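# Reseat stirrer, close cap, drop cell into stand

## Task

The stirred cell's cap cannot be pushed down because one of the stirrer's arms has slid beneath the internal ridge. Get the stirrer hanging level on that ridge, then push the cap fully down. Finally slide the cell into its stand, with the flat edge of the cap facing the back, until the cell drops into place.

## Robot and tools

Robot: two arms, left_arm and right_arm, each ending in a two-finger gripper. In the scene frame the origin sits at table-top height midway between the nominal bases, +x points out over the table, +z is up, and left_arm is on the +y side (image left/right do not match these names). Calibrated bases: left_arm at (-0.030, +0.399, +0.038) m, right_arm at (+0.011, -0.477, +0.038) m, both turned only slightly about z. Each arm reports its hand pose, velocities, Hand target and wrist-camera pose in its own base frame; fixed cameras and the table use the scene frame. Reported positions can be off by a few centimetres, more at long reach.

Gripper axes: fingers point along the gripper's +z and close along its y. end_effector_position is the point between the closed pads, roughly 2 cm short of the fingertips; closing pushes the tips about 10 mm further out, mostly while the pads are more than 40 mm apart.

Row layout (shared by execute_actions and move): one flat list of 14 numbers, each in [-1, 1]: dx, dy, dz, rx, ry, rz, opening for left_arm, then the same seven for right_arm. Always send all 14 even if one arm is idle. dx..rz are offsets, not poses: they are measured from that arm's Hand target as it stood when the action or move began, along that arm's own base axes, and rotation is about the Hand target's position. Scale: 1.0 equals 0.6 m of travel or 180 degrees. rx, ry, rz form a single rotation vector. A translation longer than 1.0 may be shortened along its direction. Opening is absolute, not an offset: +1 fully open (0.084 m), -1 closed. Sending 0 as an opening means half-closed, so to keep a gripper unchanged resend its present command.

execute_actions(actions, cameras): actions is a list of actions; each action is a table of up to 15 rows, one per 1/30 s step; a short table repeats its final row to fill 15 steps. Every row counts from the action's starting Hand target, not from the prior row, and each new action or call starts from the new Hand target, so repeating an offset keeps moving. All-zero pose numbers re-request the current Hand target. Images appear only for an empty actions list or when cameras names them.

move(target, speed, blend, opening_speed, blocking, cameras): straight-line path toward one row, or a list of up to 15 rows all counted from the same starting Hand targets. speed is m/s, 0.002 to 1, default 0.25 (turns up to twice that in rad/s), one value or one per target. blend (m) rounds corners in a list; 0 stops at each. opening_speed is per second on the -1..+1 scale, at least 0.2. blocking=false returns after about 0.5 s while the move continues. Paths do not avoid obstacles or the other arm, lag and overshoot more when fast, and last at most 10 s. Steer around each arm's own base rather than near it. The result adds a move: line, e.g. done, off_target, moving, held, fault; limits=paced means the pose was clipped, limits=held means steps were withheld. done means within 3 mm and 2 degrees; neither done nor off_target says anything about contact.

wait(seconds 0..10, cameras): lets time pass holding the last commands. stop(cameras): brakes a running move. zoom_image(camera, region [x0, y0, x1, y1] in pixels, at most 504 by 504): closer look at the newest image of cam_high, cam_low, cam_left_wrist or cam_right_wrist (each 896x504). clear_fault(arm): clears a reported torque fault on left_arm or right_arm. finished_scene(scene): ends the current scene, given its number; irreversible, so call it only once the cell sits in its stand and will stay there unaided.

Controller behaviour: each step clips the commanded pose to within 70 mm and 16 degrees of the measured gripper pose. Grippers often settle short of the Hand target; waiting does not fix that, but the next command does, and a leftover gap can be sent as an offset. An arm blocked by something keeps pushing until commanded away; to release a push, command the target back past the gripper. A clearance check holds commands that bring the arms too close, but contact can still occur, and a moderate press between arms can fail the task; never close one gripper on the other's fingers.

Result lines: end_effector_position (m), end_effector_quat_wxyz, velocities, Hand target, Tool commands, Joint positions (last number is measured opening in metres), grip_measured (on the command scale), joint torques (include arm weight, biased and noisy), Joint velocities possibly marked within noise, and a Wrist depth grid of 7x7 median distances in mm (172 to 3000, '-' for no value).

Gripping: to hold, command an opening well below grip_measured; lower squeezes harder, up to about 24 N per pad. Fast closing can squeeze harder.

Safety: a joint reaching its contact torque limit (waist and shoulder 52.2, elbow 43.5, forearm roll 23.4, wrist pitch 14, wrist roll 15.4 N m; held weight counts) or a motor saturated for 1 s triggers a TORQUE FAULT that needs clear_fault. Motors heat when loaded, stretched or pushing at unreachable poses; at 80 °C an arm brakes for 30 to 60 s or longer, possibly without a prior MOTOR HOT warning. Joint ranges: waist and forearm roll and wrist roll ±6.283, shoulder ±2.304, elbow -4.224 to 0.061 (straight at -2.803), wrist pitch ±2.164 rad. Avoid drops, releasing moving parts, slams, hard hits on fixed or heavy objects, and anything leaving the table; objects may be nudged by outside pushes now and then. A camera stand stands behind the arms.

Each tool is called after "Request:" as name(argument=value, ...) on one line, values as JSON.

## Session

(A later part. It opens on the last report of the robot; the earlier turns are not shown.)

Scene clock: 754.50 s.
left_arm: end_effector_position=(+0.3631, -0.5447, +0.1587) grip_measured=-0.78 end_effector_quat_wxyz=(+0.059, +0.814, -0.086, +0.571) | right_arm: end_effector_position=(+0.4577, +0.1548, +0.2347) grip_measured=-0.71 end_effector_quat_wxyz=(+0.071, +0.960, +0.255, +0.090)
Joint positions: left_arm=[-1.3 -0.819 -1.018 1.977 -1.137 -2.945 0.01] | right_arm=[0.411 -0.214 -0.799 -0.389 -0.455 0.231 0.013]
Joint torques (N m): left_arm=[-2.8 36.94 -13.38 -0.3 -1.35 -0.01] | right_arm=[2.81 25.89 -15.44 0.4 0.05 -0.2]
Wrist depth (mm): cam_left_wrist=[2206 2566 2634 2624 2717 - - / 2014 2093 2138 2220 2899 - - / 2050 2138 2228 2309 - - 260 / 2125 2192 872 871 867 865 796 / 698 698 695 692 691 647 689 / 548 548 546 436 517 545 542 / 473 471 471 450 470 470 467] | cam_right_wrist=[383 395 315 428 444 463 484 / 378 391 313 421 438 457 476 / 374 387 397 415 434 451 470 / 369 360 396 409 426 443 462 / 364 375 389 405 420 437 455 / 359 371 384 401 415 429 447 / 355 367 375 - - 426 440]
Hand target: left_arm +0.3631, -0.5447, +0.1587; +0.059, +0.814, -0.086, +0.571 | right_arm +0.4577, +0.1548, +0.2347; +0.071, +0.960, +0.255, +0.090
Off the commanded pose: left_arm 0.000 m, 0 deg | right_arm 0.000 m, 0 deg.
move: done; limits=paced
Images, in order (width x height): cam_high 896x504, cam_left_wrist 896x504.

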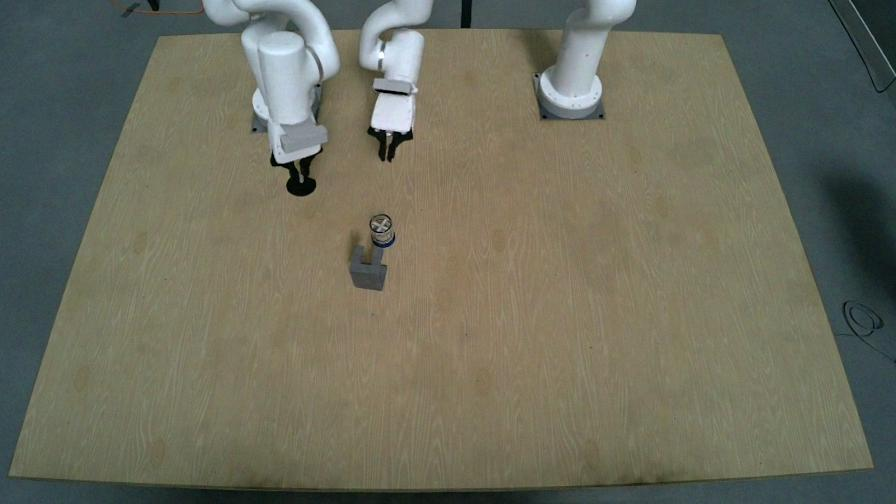

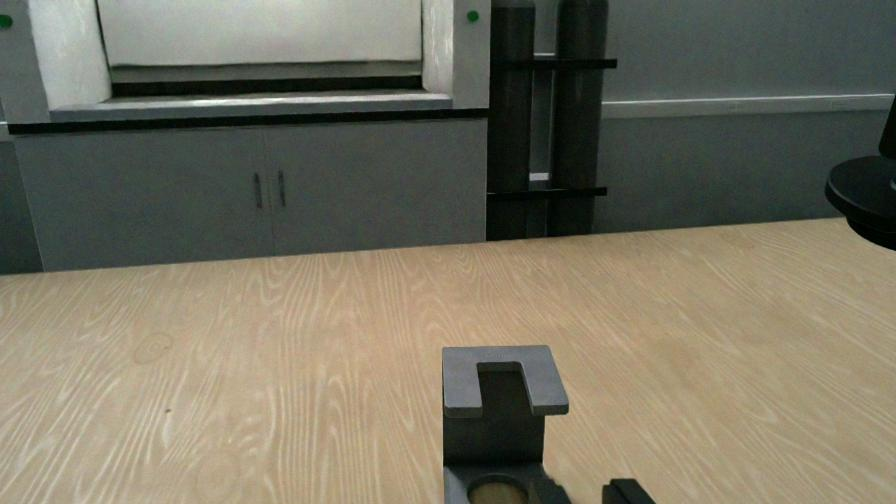

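Request:
move(target=[[0,0,-0.2525,0,0,0,0.8,0,0,0,0,0,0,-0.9],[0.13,-0.028,-0.2525,0,0,0,0.8,0,0,0,0,0,0,-0.9]], speed=0.12, cameras=["cam_left_wrist","cam_right_wrist"])

Scene clock: 763.97 s.
left_arm: end_effector_position=(+0.4410, -0.5615, +0.0072) grip_measured=+0.80 end_effector_quat_wxyz=(+0.059, +0.814, -0.086, +0.571) | right_arm: end_effector_position=(+0.4577, +0.1548, +0.2347) grip_measured=-0.71 end_effector_quat_wxyz=(+0.071, +0.960, +0.255, +0.090)
Joint positions: left_arm=[-1.173 -1.216 -1.316 2.145 -1.167 -3.05 0.077] | right_arm=[0.411 -0.214 -0.799 -0.389 -0.455 0.231 0.013]
Joint torques (N m): left_arm=[0.33 42 -12.11 0.3 -1.15 -0.01] | right_arm=[1.07 26.57 -15.51 0.05 0.1 -0.01]
Wrist depth (mm): cam_left_wrist=[2050 2465 2556 2519 2654 - - / 1914 1985 2062 2112 2771 - - / 671 668 590 304 309 583 582 / 441 439 438 319 321 434 432 / 328 349 348 324 324 346 344 / 274 274 274 260 259 272 272 / 237 236 236 225 184 235 224] | cam_right_wrist=[383 395 315 428 444 463 484 / 378 390 312 421 437 457 477 / 374 387 397 416 433 450 469 / 369 360 395 410 426 443 462 / 363 374 389 406 420 436 455 / 358 372 384 403 415 430 447 / 286 368 375 - - 425 441]
Hand target: left_arm +0.4411, -0.5615, +0.0072; +0.059, +0.814, -0.086, +0.571 | right_arm +0.4577, +0.1548, +0.2347; +0.071, +0.960, +0.255, +0.090
Off the commanded pose: left_arm 0.000 m, 0 deg | right_arm 0.000 m, 0 deg.
move: done
Images, in order (width x height): cam_left_wrist 896x504, cam_right_wrist 896x504.

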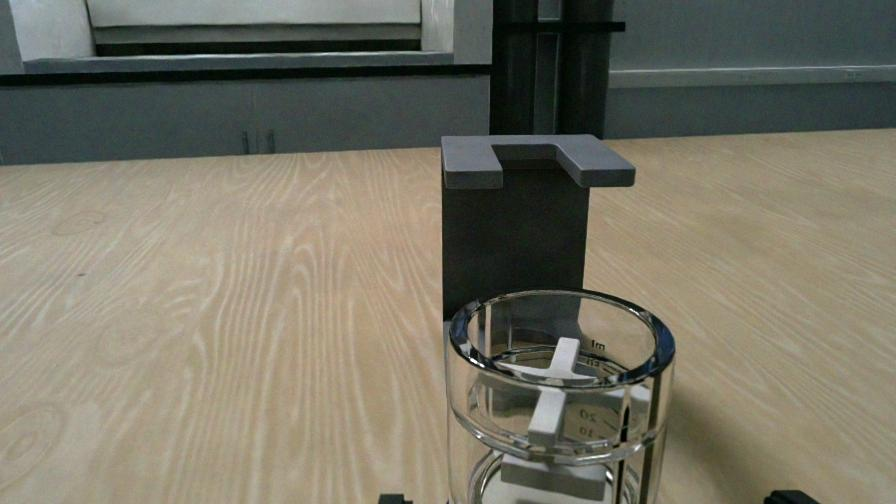

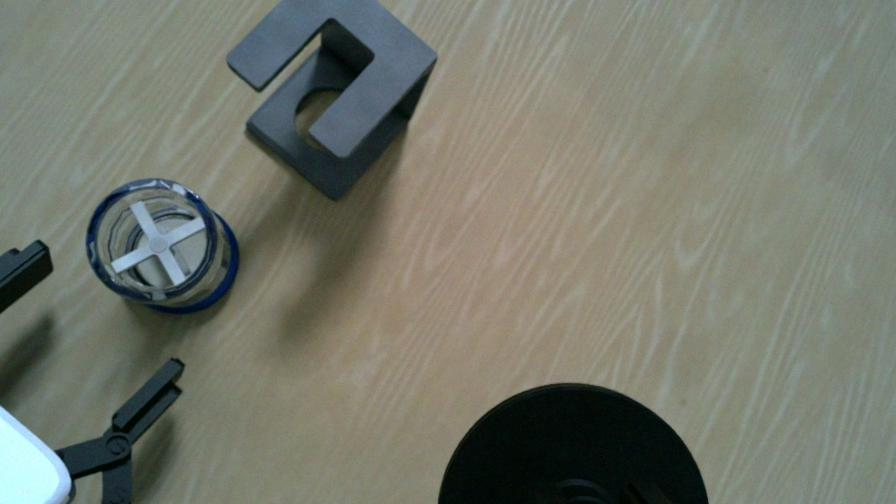

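Request:
move(target=[0.0815,-0.0175,0,0,0,0,0.8,0,0,0,0,0,0,-0.9], speed=0.06)

Request:
move(target=[0,0,0,0,0,0,0.1,0,0,0,0,0,0,-0.9], speed=0.06, opening_speed=0.5, cameras=["cam_left_wrist","cam_right_wrist"])

Scene clock: 786.20 s.
left_arm: end_effector_position=(+0.4899, -0.5720, +0.0072) grip_measured=+0.80 end_effector_quat_wxyz=(+0.059, +0.814, -0.086, +0.571) | right_arm: end_effector_position=(+0.4577, +0.1548, +0.2347) grip_measured=-0.71 end_effector_quat_wxyz=(+0.071, +0.960, +0.255, +0.090)
Joint positions: left_arm=[-1.103 -1.251 -1.415 2.193 -1.123 -2.998 0.077] | right_arm=[0.411 -0.214 -0.799 -0.389 -0.455 0.231 0.013]
Joint torques (N m): left_arm=[-0.25 43.83 -13.14 0.39 -1.06 0.04] | right_arm=[0.82 27.51 -16.65 0.51 -0.01 -0.31]
Wrist depth (mm): cam_left_wrist=[2080 2405 2519 2448 2595 - - / 1877 1946 2008 2093 2706 - - / 1882 666 667 235 249 582 580 / 440 438 436 263 265 434 432 / 328 349 347 276 280 345 344 / 274 274 274 270 268 272 271 / 236 236 235 234 223 234 224] | cam_right_wrist=[384 395 315 427 445 463 484 / 378 391 313 422 438 457 478 / 371 387 397 415 432 450 470 / 367 360 395 410 426 443 461 / 289 369 389 404 420 436 455 / 277 369 384 401 415 429 447 / 273 363 376 - - 424 441]
Hand target: left_arm +0.4900, -0.5720, +0.0072; +0.059, +0.814, -0.086, +0.571 | right_arm +0.4577, +0.1548, +0.2347; +0.071, +0.960, +0.255, +0.090
Off the commanded pose: left_arm 0.000 m, 0 deg | right_arm 0.000 m, 0 deg.
move: done

Scene clock: 787.80 s.
left_arm: end_effector_position=(+0.4900, -0.5720, +0.0072) grip_measured=+0.31 end_effector_quat_wxyz=(+0.059, +0.814, -0.086, +0.571) | right_arm: end_effector_position=(+0.4577, +0.1548, +0.2347) grip_measured=-0.71 end_effector_quat_wxyz=(+0.071, +0.960, +0.255, +0.090)
Joint positions: left_arm=[-1.103 -1.251 -1.415 2.193 -1.123 -2.998 0.057] | right_arm=[0.411 -0.214 -0.799 -0.389 -0.455 0.231 0.013]
Joint torques (N m): left_arm=[-1.82 43.81 -11.06 -0.22 -0.67 -0.1] | right_arm=[1.87 26.28 -16.17 0.98 0.11 -0.05]
Wrist depth (mm): cam_left_wrist=[2068 2422 2501 2448 2595 - - / 1888 1935 2008 2087 2717 - - / 1877 668 665 236 249 583 581 / 440 439 437 263 264 434 433 / 328 348 348 276 279 346 345 / 275 274 273 270 268 272 271 / 236 236 236 234 233 235 224] | cam_right_wrist=[383 395 315 427 444 464 482 / 378 391 313 421 438 458 476 / 372 387 398 414 433 451 470 / 324 347 394 410 425 443 462 / 289 355 389 404 421 436 454 / 277 372 383 401 416 430 447 / 273 366 376 - - 426 441]
Hand target: left_arm +0.4900, -0.5720, +0.0072; +0.059, +0.814, -0.086, +0.571 | right_arm +0.4577, +0.1548, +0.2347; +0.071, +0.960, +0.255, +0.090
Off the commanded pose: left_arm 0.000 m, 0 deg | right_arm 0.000 m, 0 deg.
move: done
Images, in order (width x height): cam_left_wrist 896x504, cam_right_wrist 896x504.

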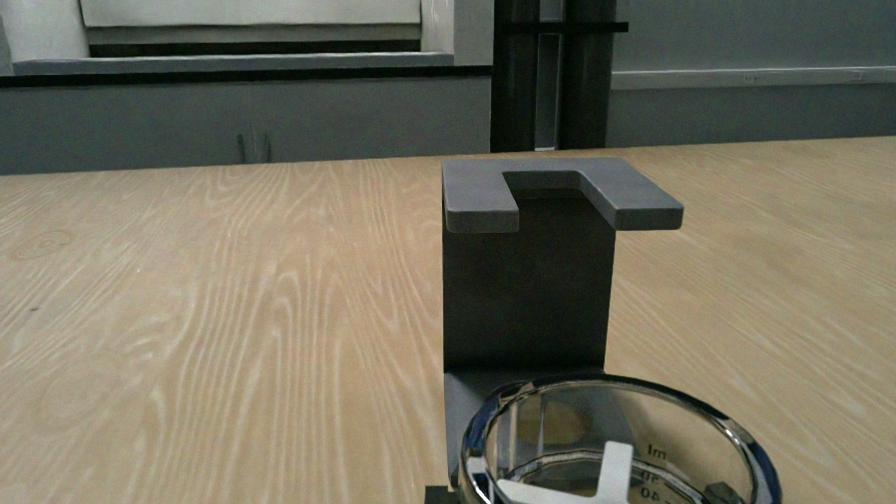

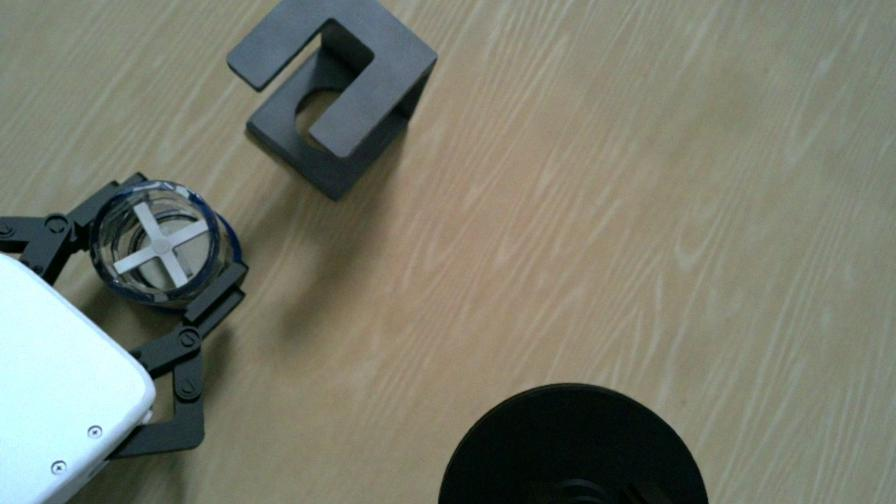

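Request:
move(target=[0,0,0,0,0,0,0.1,0,0,0.0,0.1006,-0.0234,-0.8805,-0.9], speed=0.35, cameras=["cam_left_wrist","cam_right_wrist","cam_low","cam_high"])

Request:
zoom_image(camera="cam_low", region=[260, 60, 460, 260])

Scene clock: 809.87 s.
left_arm: end_effector_position=(+0.4900, -0.5720, +0.0072) grip_measured=+0.31 end_effector_quat_wxyz=(+0.059, +0.814, -0.086, +0.571) | right_arm: end_effector_position=(+0.4577, +0.1548, +0.2347) grip_measured=-0.71 end_effector_quat_wxyz=(+0.000, -0.425, +0.905, +0.000)
Joint positions: left_arm=[-1.103 -1.251 -1.415 2.193 -1.123 -2.998 0.057] | right_arm=[0.326 -0.293 -0.917 0 -0.625 2.589 0.013]
Joint torques (N m): left_arm=[-1.8 45.73 -10.87 0.02 -0.66 -0.14] | right_arm=[1.15 32.85 -14.65 -0.15 -0.04 -0.02]
Wrist depth (mm): cam_left_wrist=[2074 2389 2538 2439 2604 - - / 1872 1951 2008 2093 2706 - - / 1882 667 666 236 249 582 583 / 440 439 438 262 264 434 432 / 327 348 347 276 280 345 345 / 275 274 273 270 268 273 272 / 237 236 236 234 233 234 224] | cam_right_wrist=[397 397 398 399 400 401 401 / 397 398 397 399 400 401 402 / 398 398 399 399 400 401 402 / 397 397 398 399 400 401 402 / 397 397 399 399 400 401 402 / 397 398 399 399 400 402 402 / 397 398 398 - - 401 337]
Hand target: left_arm +0.4900, -0.5720, +0.0072; +0.059, +0.814, -0.086, +0.571 | right_arm +0.4577, +0.1548, +0.2347; +0.000, -0.425, +0.905, +0.000
Off the commanded pose: left_arm 0.000 m, 0 deg | right_arm 0.000 m, 0 deg.
move: done

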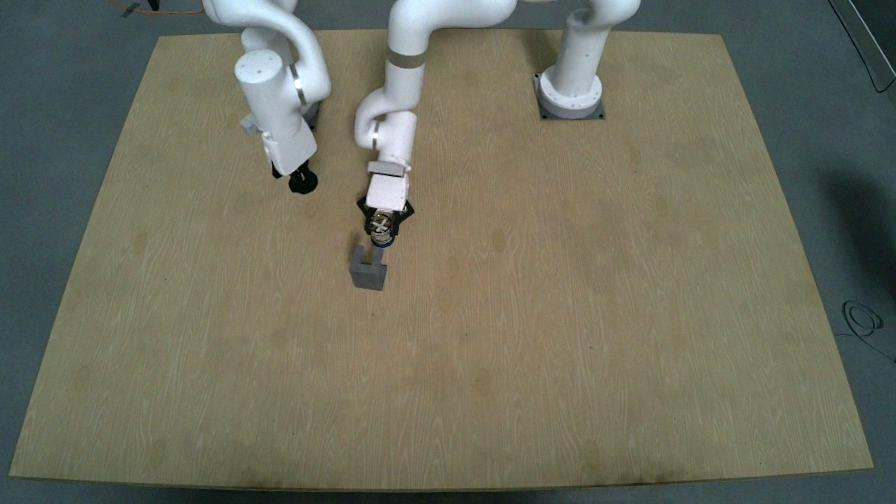

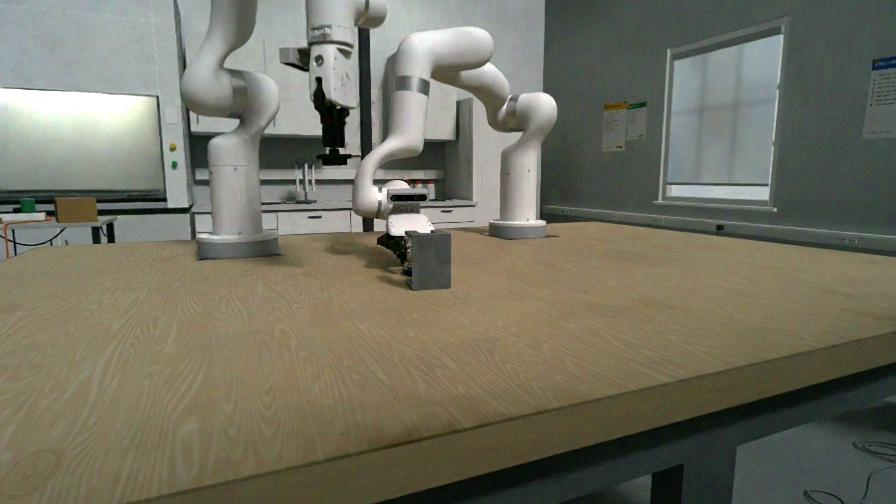

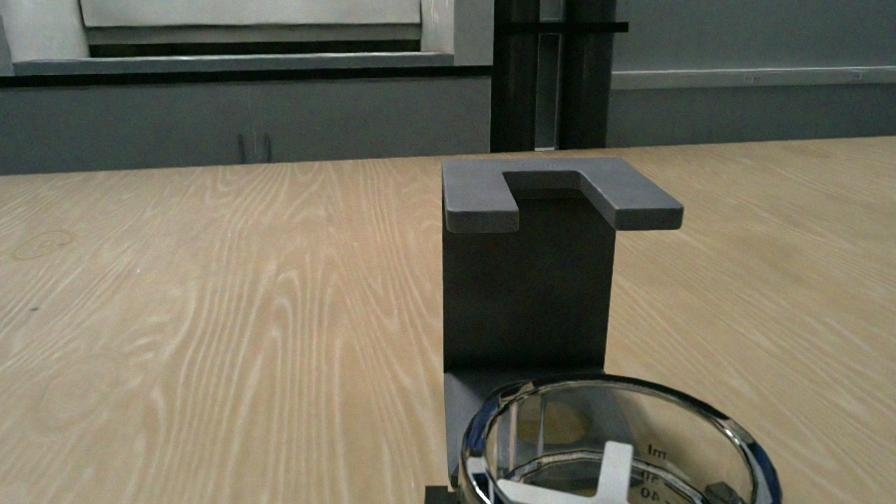

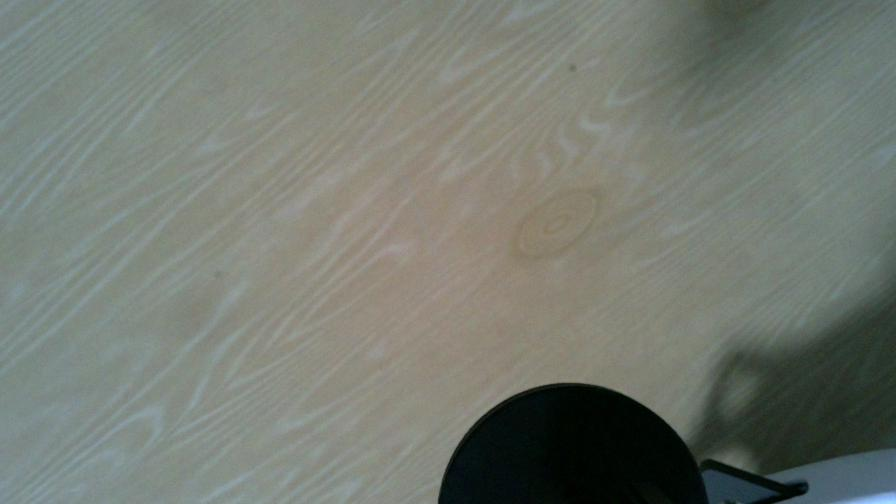

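Scaled by 2.520 from the camera's 896x504 image, which has a finer 1280x720 frame.

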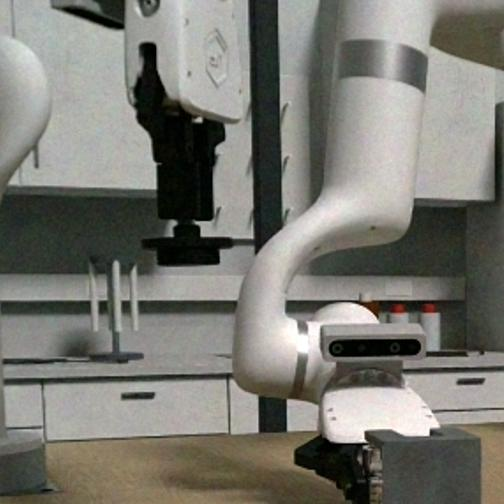

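Request:
move(target=[[0,0,0,0,0,0,0.1,0.0322,0.2653,-0.08,0,0,0,-0.9],[0,0,0,0,0,0,0.1,0.0322,0.2653,-0.1995,0,0,0,-0.9]], speed=0.15, blend=0.02, cameras=["cam_left_wrist","cam_right_wrist","cam_low"])

Request:
zoom_image(camera="cam_low", region=[340, 140, 500, 300])

Scene clock: 822.80 s.
left_arm: end_effector_position=(+0.4900, -0.5720, +0.0072) grip_measured=+0.31 end_effector_quat_wxyz=(+0.059, +0.814, -0.086, +0.571) | right_arm: end_effector_position=(+0.4770, +0.3140, +0.1150) grip_measured=-0.71 end_effector_quat_wxyz=(+0.000, -0.425, +0.905, +0.000)
Joint positions: left_arm=[-1.103 -1.251 -1.415 2.193 -1.123 -2.998 0.057] | right_arm=[0.582 -0.672 -1.148 0.001 -0.477 2.845 0.013]
Joint torques (N m): left_arm=[-2.16 44.04 -11.47 0.09 -0.6 -0.07] | right_arm=[2.17 40.26 -14.8 0.55 0.09 -0.33]
Wrist depth (mm): cam_left_wrist=[1833 - - - - - - / 1867 - - - - - - / 594 591 - - - 656 580 / 440 - - - - - 433 / 328 - - - - - 324 / 275 274 260 259 258 272 272 / 236 236 236 234 233 235 224] | cam_right_wrist=[279 279 280 280 281 281 282 / 279 279 280 280 280 281 282 / 279 280 280 280 214 281 181 / 279 280 280 280 215 192 181 / 279 279 280 281 216 193 182 / 279 279 280 280 264 197 186 / 279 279 272 - - 200 190]
Hand target: left_arm +0.4900, -0.5720, +0.0072; +0.059, +0.814, -0.086, +0.571 | right_arm +0.4770, +0.3140, +0.1150; +0.000, -0.425, +0.905, +0.000
Off the commanded pose: left_arm 0.000 m, 0 deg | right_arm 0.000 m, 0 deg.
move: done
Images, in order (width x height): cam_low 896x504, cam_left_wrist 896x504, cam_right_wrist 896x504.

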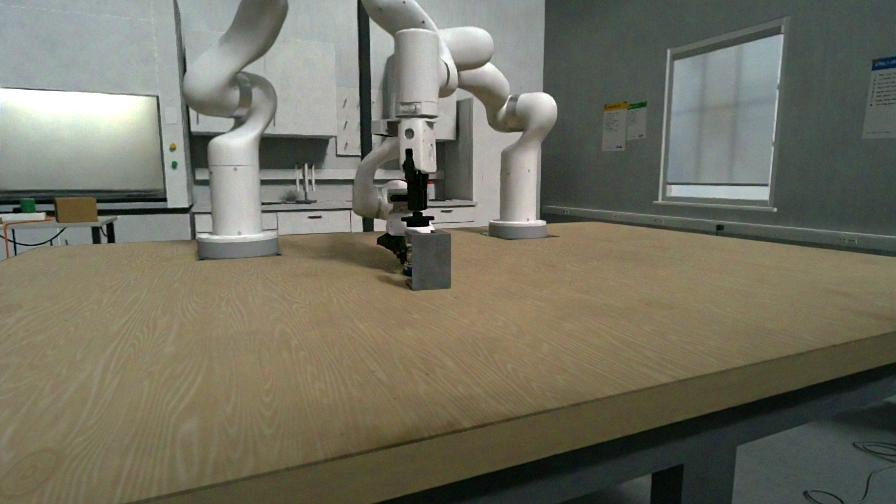

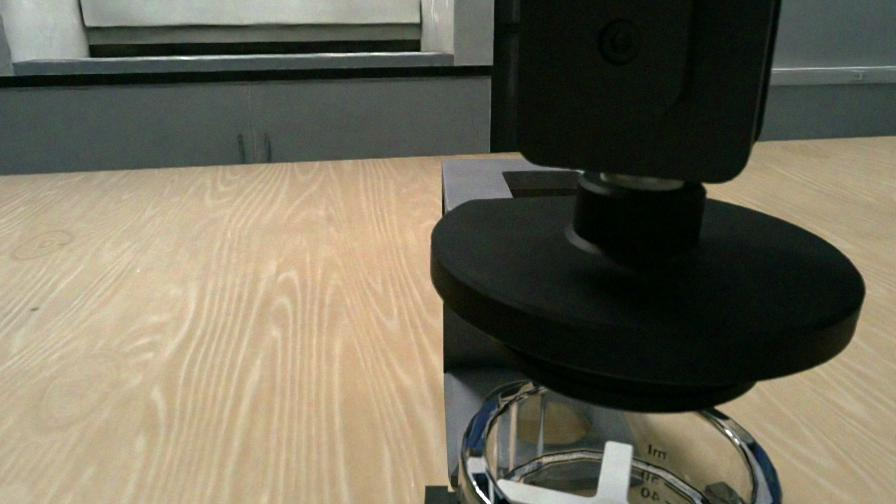

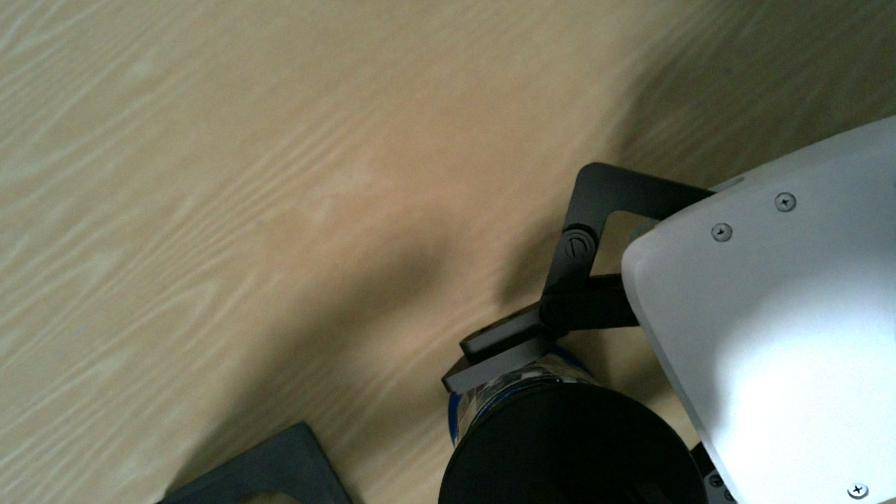

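Scaled by 3.150 from the camera's 896x504 image, which has a finer 1280x720 frame.

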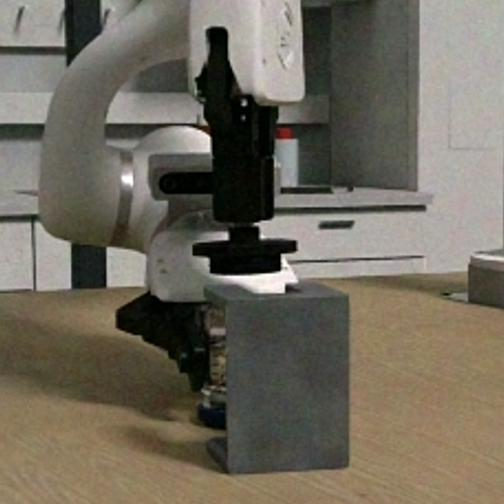

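Request:
zoom_image(camera="cam_right_wrist", region=[420, 330, 720, 504])

Request:
zoom_image(camera="cam_left_wrist", region=[400, 140, 896, 504])

Scaled by 1.680 from the camera's 896x504 image, which has a finer 1280x720 frame.

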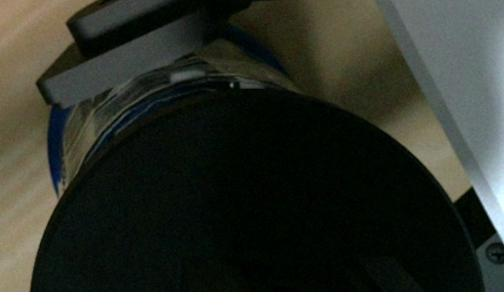

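Scaled by 1.016 from the camera's 896x504 image, which has a finer 1280x720 frame.

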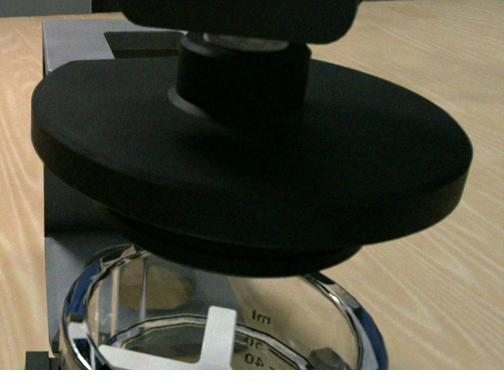

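Request:
zoom_image(camera="cam_left_wrist", region=[420, 170, 620, 250])

Request:
zoom_image(camera="cam_left_wrist", region=[680, 170, 880, 290])

Scaled by 2.520 from the camera's 896x504 image, which has a finer 1280x720 frame.

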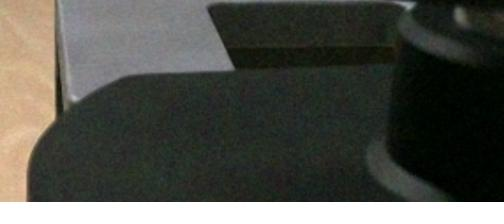

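Scaled by 2.520 from the camera's 896x504 image, which has a finer 1280x720 frame.

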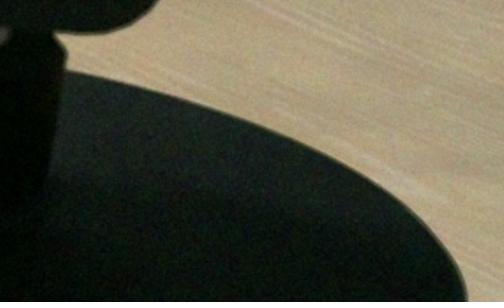

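Request:
move(target=[0,0,0,0,0,0,0.1,0,-0.0017,-0.03,0,0,-0.025,-0.9], speed=0.05, cameras=["cam_left_wrist","cam_right_wrist"])

Request:
zoom_image(camera="cam_left_wrist", region=[400, 200, 896, 504])

Request:
zoom_image(camera="cam_right_wrist", region=[420, 330, 720, 504])

Request:
zoom_image(camera="cam_low", region=[370, 180, 470, 300])

Scene clock: 863.27 s.
left_arm: end_effector_position=(+0.4900, -0.5720, +0.0072) grip_measured=+0.31 end_effector_quat_wxyz=(+0.059, +0.814, -0.086, +0.571) | right_arm: end_effector_position=(+0.4770, +0.3129, +0.0970) grip_measured=-0.71 end_effector_quat_wxyz=(+0.000, -0.389, +0.921, +0.000)
Joint positions: left_arm=[-1.103 -1.251 -1.415 2.193 -1.123 -2.998 0.057] | right_arm=[0.58 -0.703 -1.147 0.001 -0.445 2.922 0.013]
Joint torques (N m): left_arm=[-1.48 45.55 -11.22 -0.04 -0.61 -0.03] | right_arm=[1.12 40.04 -15.71 -1.09 -0.04 -0.02]
Wrist depth (mm): cam_left_wrist=[1818 - - - - - - / 1872 - - - - - - / 594 - - - - 582 580 / 440 439 - - - 433 433 / 328 350 - - - - 344 / 275 274 - - - - 272 / 237 226 - - - - 224] | cam_right_wrist=[261 261 262 262 263 263 264 / 261 262 262 263 263 263 264 / 261 261 262 262 195 191 - / 261 262 262 263 196 176 - / 261 261 263 262 197 178 - / 261 262 262 212 241 181 175 / 261 261 262 - - 182 175]
Hand target: left_arm +0.4900, -0.5720, +0.0072; +0.059, +0.814, -0.086, +0.571 | right_arm +0.4770, +0.3129, +0.0970; +0.000, -0.389, +0.921, +0.000
Off the commanded pose: left_arm 0.000 m, 0 deg | right_arm 0.000 m, 0 deg.
move: done
Images, in order (width x height): cam_left_wrist 896x504, cam_right_wrist 896x504.

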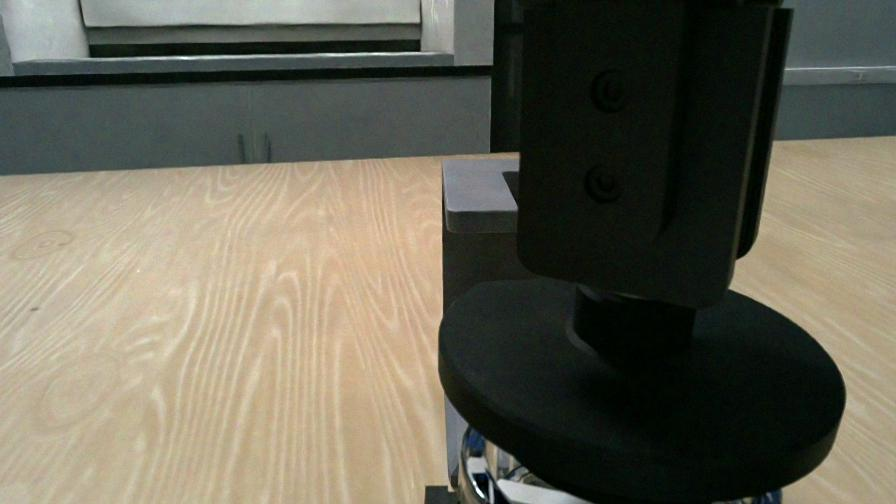

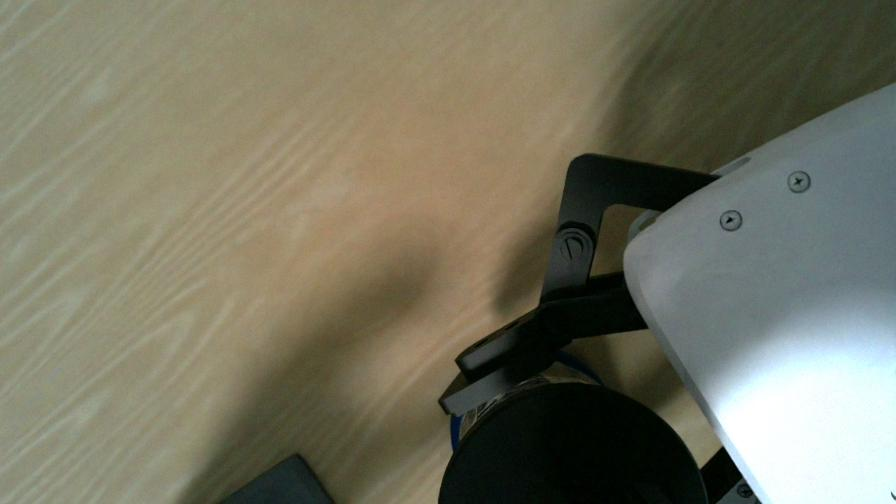

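Scaled by 1.016 from the camera's 896x504 image, which has a finer 1280x720 frame.

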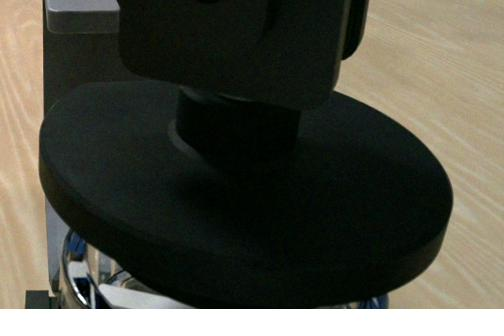

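Scaled by 1.680 from the camera's 896x504 image, which has a finer 1280x720 frame.

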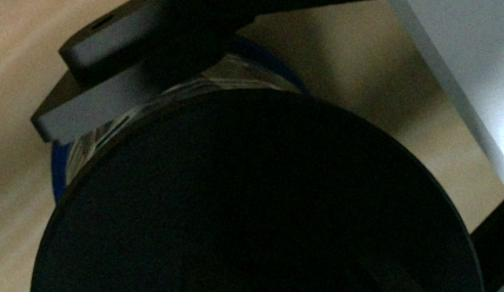

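This scene's latest camera images include none from cam_low. They are from: cam_left_wrist, cam_right_wrist. cam_low's image comes with the result of a call that names it in "cameras".

Request:
move(target=[0,0,0,0,0,0,0.1,0,0,-0.01,0,0,0,-0.9], speed=0.03, cameras=["cam_left_wrist","cam_low","cam_high"])

Request:
zoom_image(camera="cam_low", region=[370, 180, 470, 300])

Request:
zoom_image(camera="cam_high", region=[330, 170, 430, 270])

Scene clock: 875.40 s.
left_arm: end_effector_position=(+0.4900, -0.5720, +0.0073) grip_measured=+0.31 end_effector_quat_wxyz=(+0.059, +0.814, -0.086, +0.571) | right_arm: end_effector_position=(+0.4771, +0.3130, +0.0911) grip_measured=-0.71 end_effector_quat_wxyz=(+0.000, -0.389, +0.921, +0.000)
Joint positions: left_arm=[-1.103 -1.251 -1.415 2.193 -1.123 -2.998 0.057] | right_arm=[0.58 -0.714 -1.148 0.001 -0.435 2.922 0.013]
Joint torques (N m): left_arm=[-1.88 43.33 -8.8 -1.03 -0.72 -0.16] | right_arm=[-2.14 29.73 -10.12 -0.92 0.29 -0.19]
Wrist depth (mm): cam_left_wrist=[1823 - - - - - - / 1857 - - - - - - / 595 - - - - 583 580 / 440 439 - - - 434 432 / 328 349 - - - 346 345 / 275 275 - - - - 272 / 236 226 - - - - 224] | cam_right_wrist=[255 256 256 257 257 257 258 / 255 256 256 257 257 258 258 / 255 255 256 256 189 185 - / 256 256 256 257 191 174 - / 256 256 256 257 191 175 - / 256 256 257 208 235 175 - / 255 256 256 - - 190 174]
Hand target: left_arm +0.4900, -0.5720, +0.0072; +0.059, +0.814, -0.086, +0.571 | right_arm +0.4770, +0.3129, +0.0910; +0.000, -0.389, +0.921, +0.000
Off the commanded pose: left_arm 0.000 m, 0 deg | right_arm 0.000 m, 0 deg.
move: done
Images, in order (width x height): cam_high 896x504, cam_low 896x504, cam_left_wrist 896x504.

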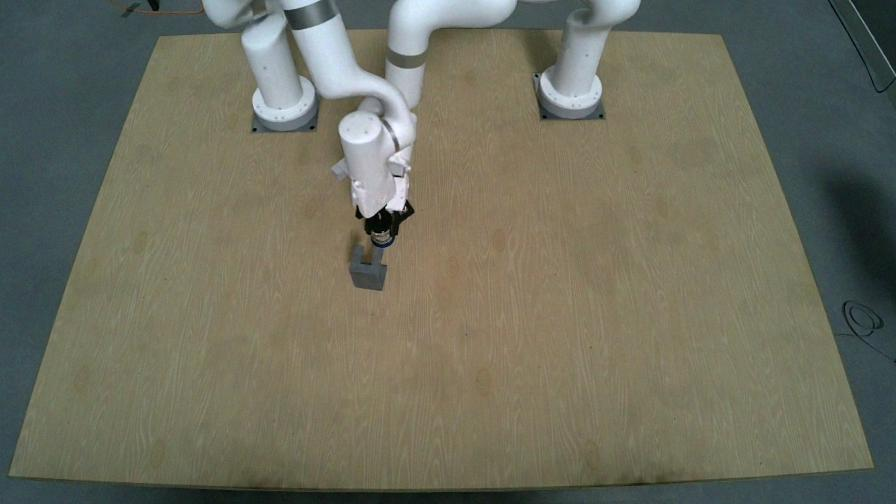

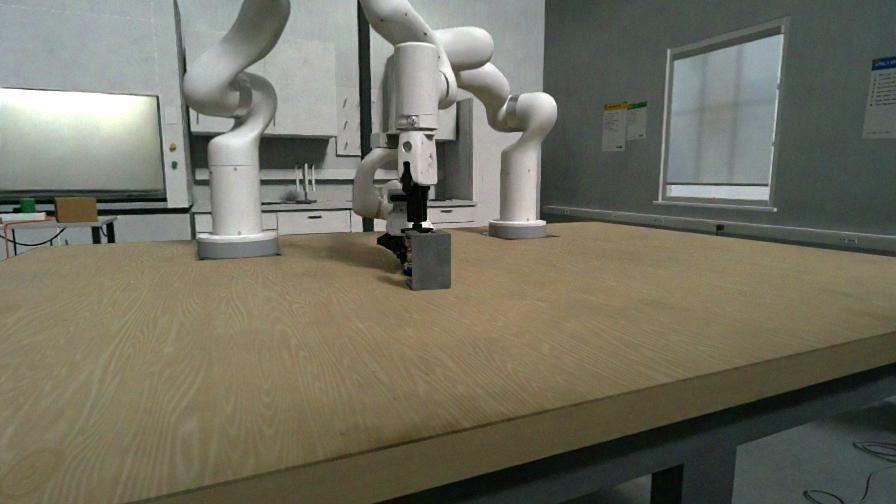

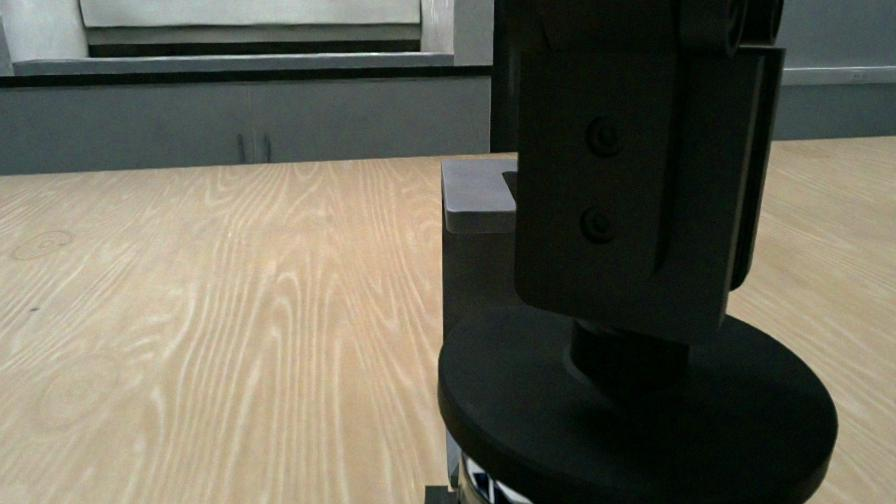

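Scaled by 4.200 from the camera's 896x504 image, which has a finer 1280x720 frame.

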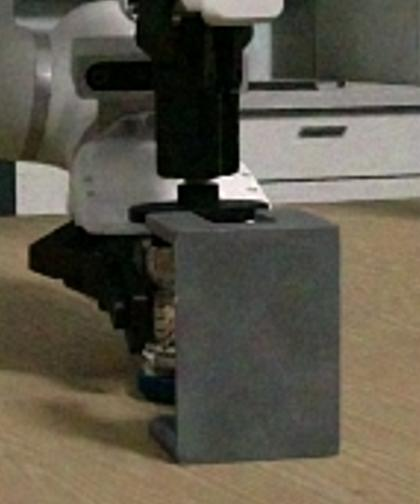

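Scaled by 5.040 from the camera's 896x504 image, which has a finer 1280x720 frame.

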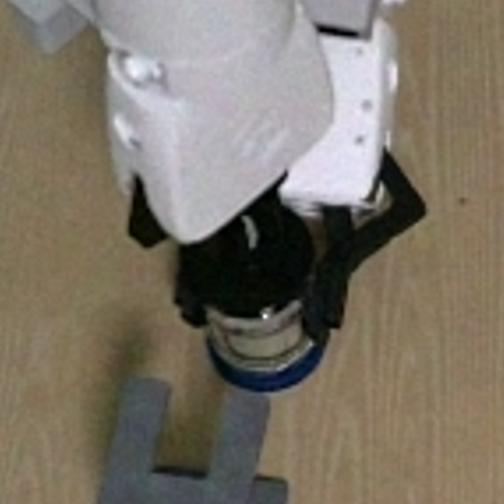

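Request:
zoom_image(camera="cam_left_wrist", region=[420, 300, 720, 504])

Request:
move(target=[0,0,0,0,0,0,0.1,0,0,-0.003,0,0,0,-0.9], speed=0.02, cameras=["cam_left_wrist","cam_low","cam_right_wrist"])

Request:
zoom_image(camera="cam_left_wrist", region=[420, 300, 720, 504])

Scaled by 1.680 from the camera's 896x504 image, which has a finer 1280x720 frame.

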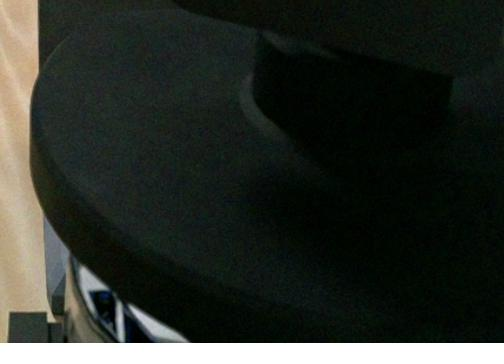

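Scene clock: 884.67 s.
left_arm: end_effector_position=(+0.4899, -0.5720, +0.0072) grip_measured=+0.31 end_effector_quat_wxyz=(+0.059, +0.814, -0.086, +0.571) | right_arm: end_effector_position=(+0.4770, +0.3129, +0.0892) grip_measured=-0.71 end_effector_quat_wxyz=(+0.000, -0.389, +0.921, +0.000)
Joint positions: left_arm=[-1.103 -1.251 -1.415 2.193 -1.123 -2.998 0.057] | right_arm=[0.58 -0.717 -1.148 0.001 -0.432 2.922 0.013]
Joint torques (N m): left_arm=[-1.01 41.82 -10.04 -0.11 -0.47 -0.08] | right_arm=[-0.93 40.51 -14.77 -0.62 0.43 -0.35]
Wrist depth (mm): cam_left_wrist=[1818 - - - - - - / 1872 - - - - - - / 595 - - - - 584 582 / 440 439 - - - 434 433 / 328 349 - - - 346 345 / 275 275 - - - - 272 / 236 226 - - - - 224] | cam_right_wrist=[253 254 254 255 255 255 256 / 253 254 254 255 255 255 256 / 253 254 254 255 188 184 - / 254 254 254 255 189 - - / 253 254 254 254 189 173 - / 253 254 254 205 233 173 - / 254 254 254 - - - 174]
Hand target: left_arm +0.4900, -0.5720, +0.0072; +0.059, +0.814, -0.086, +0.571 | right_arm +0.4770, +0.3129, +0.0892; +0.000, -0.389, +0.921, +0.000
Off the commanded pose: left_arm 0.000 m, 0 deg | right_arm 0.000 m, 0 deg.
move: done
Images, in order (width x height): cam_low 896x504, cam_left_wrist 896x504, cam_right_wrist 896x504.

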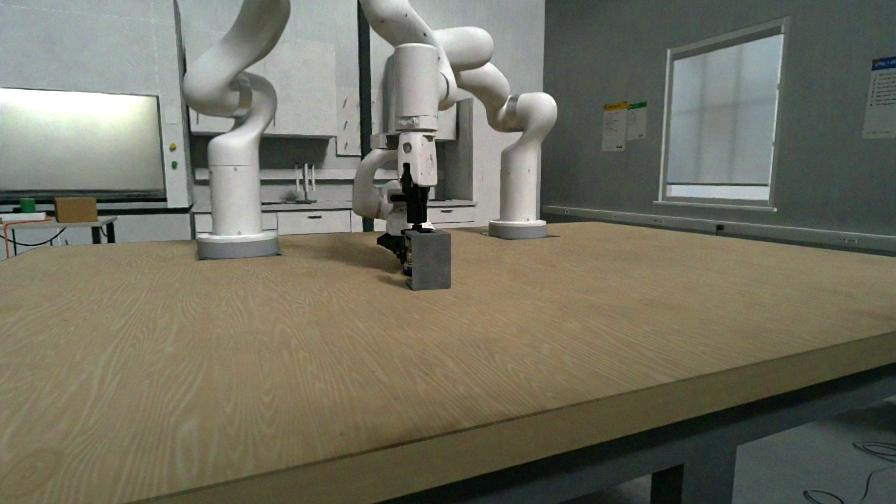

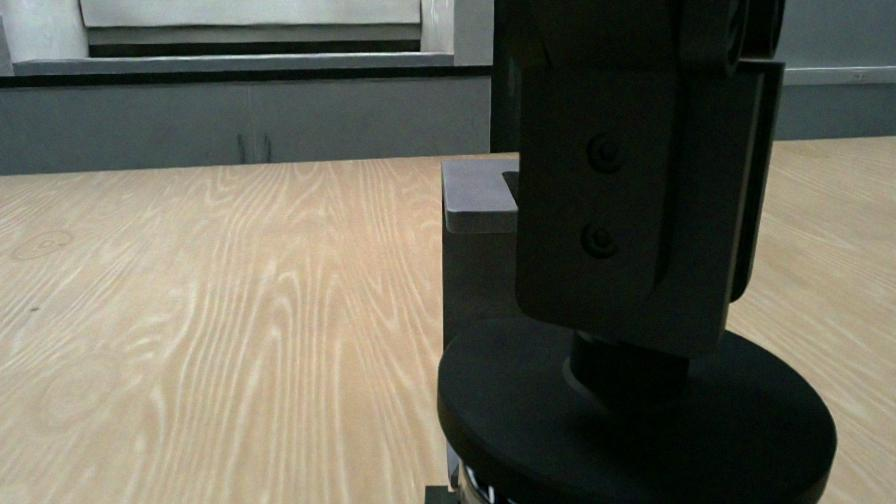

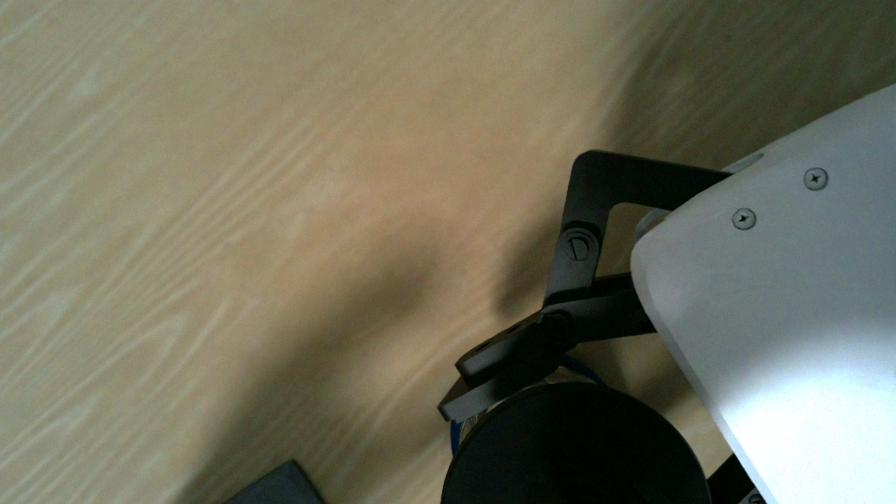

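Scaled by 1.680 from the camera's 896x504 image, which has a finer 1280x720 frame.

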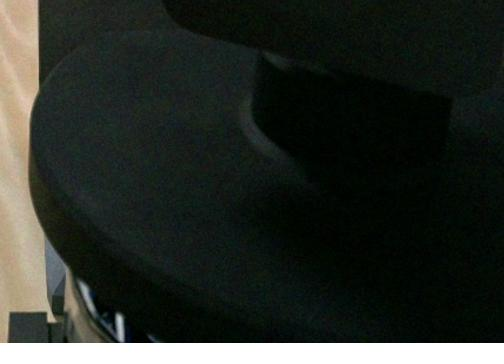

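Torque recovered: going in freely. Continue.

Request:
move(target=[0,0,0,0,0,0,0.1,0,0,-0.006,0,0,0,-0.9], speed=0.02)

Request:
move(target=[0,0,0,0,0,0,0.1,0,0,-0.005,0,0,0,-0.9], speed=0.02, cameras=["cam_left_wrist"])

Request:
zoom_image(camera="cam_left_wrist", region=[420, 300, 720, 504])

Scene clock: 890.67 s.
left_arm: end_effector_position=(+0.4900, -0.5720, +0.0072) grip_measured=+0.31 end_effector_quat_wxyz=(+0.059, +0.814, -0.086, +0.571) | right_arm: end_effector_position=(+0.4770, +0.3129, +0.0856) grip_measured=-0.71 end_effector_quat_wxyz=(+0.000, -0.389, +0.921, +0.000)
Joint positions: left_arm=[-1.103 -1.251 -1.415 2.193 -1.123 -2.998 0.057] | right_arm=[0.58 -0.724 -1.149 0.001 -0.426 2.922 0.013]
Joint torques (N m): left_arm=[-3.01 42.28 -9.61 -0.16 -0.61 -0.21] | right_arm=[-1.5 34.44 -12.86 -0.01 0.75 -0.23]
Wrist depth (mm): cam_left_wrist=[- - - - - - - / 1857 - - - - - - / 596 - - - - 582 581 / 440 440 - - - 434 434 / 328 327 - - - 324 344 / 274 274 - - - - 272 / 237 226 - - - - 234] | cam_right_wrist=[249 250 250 251 252 252 252 / 250 250 251 251 251 252 252 / 250 251 251 251 184 179 - / 250 250 251 251 185 - - / 250 250 251 251 185 - - / 250 250 251 203 230 - - / 250 251 251 - - - -]
Hand target: left_arm +0.4900, -0.5720, +0.0072; +0.059, +0.814, -0.086, +0.571 | right_arm +0.4770, +0.3129, +0.0856; +0.000, -0.389, +0.921, +0.000
Off the commanded pose: left_arm 0.000 m, 0 deg | right_arm 0.000 m, 0 deg.
move: done

Scene clock: 891.37 s.
left_arm: end_effector_position=(+0.4900, -0.5720, +0.0072) grip_measured=+0.31 end_effector_quat_wxyz=(+0.059, +0.814, -0.086, +0.571) | right_arm: end_effector_position=(+0.4770, +0.3129, +0.0826) grip_measured=-0.71 end_effector_quat_wxyz=(+0.000, -0.389, +0.921, +0.000)
Joint positions: left_arm=[-1.103 -1.251 -1.415 2.193 -1.123 -2.998 0.057] | right_arm=[0.58 -0.729 -1.15 0.001 -0.421 2.922 0.013]
Joint torques (N m): left_arm=[-3.08 42.49 -8.53 -1.06 -0.66 -0.17] | right_arm=[-2.43 35.49 -14.76 -0.45 0.74 -0.22]
Wrist depth (mm): cam_left_wrist=[- - - - - - - / 1877 - - - - - - / 595 - - - - 584 581 / 441 439 - - - 434 433 / 328 327 - - - 324 345 / 275 274 - - - - 272 / 236 226 - - - - 234] | cam_right_wrist=[247 247 247 248 248 249 250 / 247 247 248 248 248 249 - / 247 247 247 248 182 181 - / 247 247 248 249 184 - - / 247 247 248 248 182 - - / 247 247 248 200 227 - - / 247 248 248 - - - -]
Hand target: left_arm +0.4900, -0.5720, +0.0072; +0.059, +0.814, -0.086, +0.571 | right_arm +0.4770, +0.3129, +0.0826; +0.000, -0.389, +0.921, +0.000
Off the commanded pose: left_arm 0.000 m, 0 deg | right_arm 0.000 m, 0 deg.
move: done
Images, in order (width x height): cam_left_wrist 896x504.

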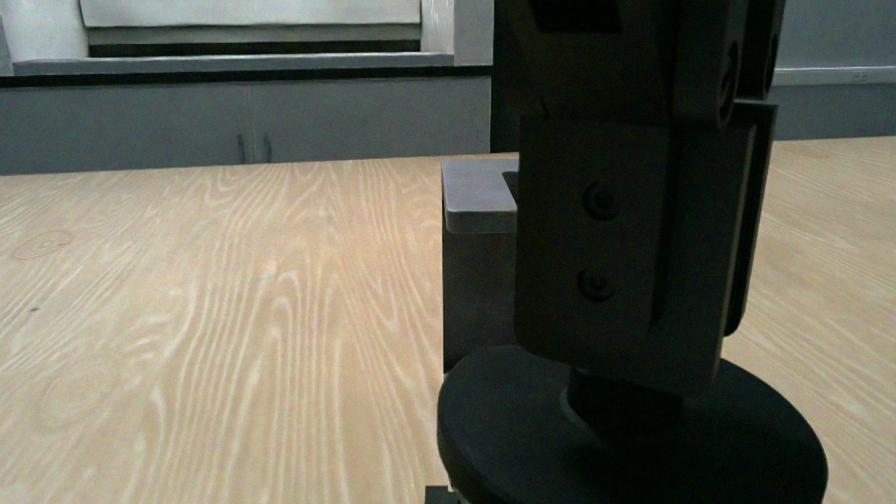

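Scaled by 1.680 from the camera's 896x504 image, which has a finer 1280x720 frame.

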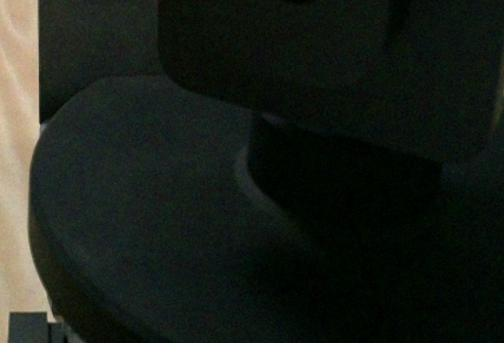

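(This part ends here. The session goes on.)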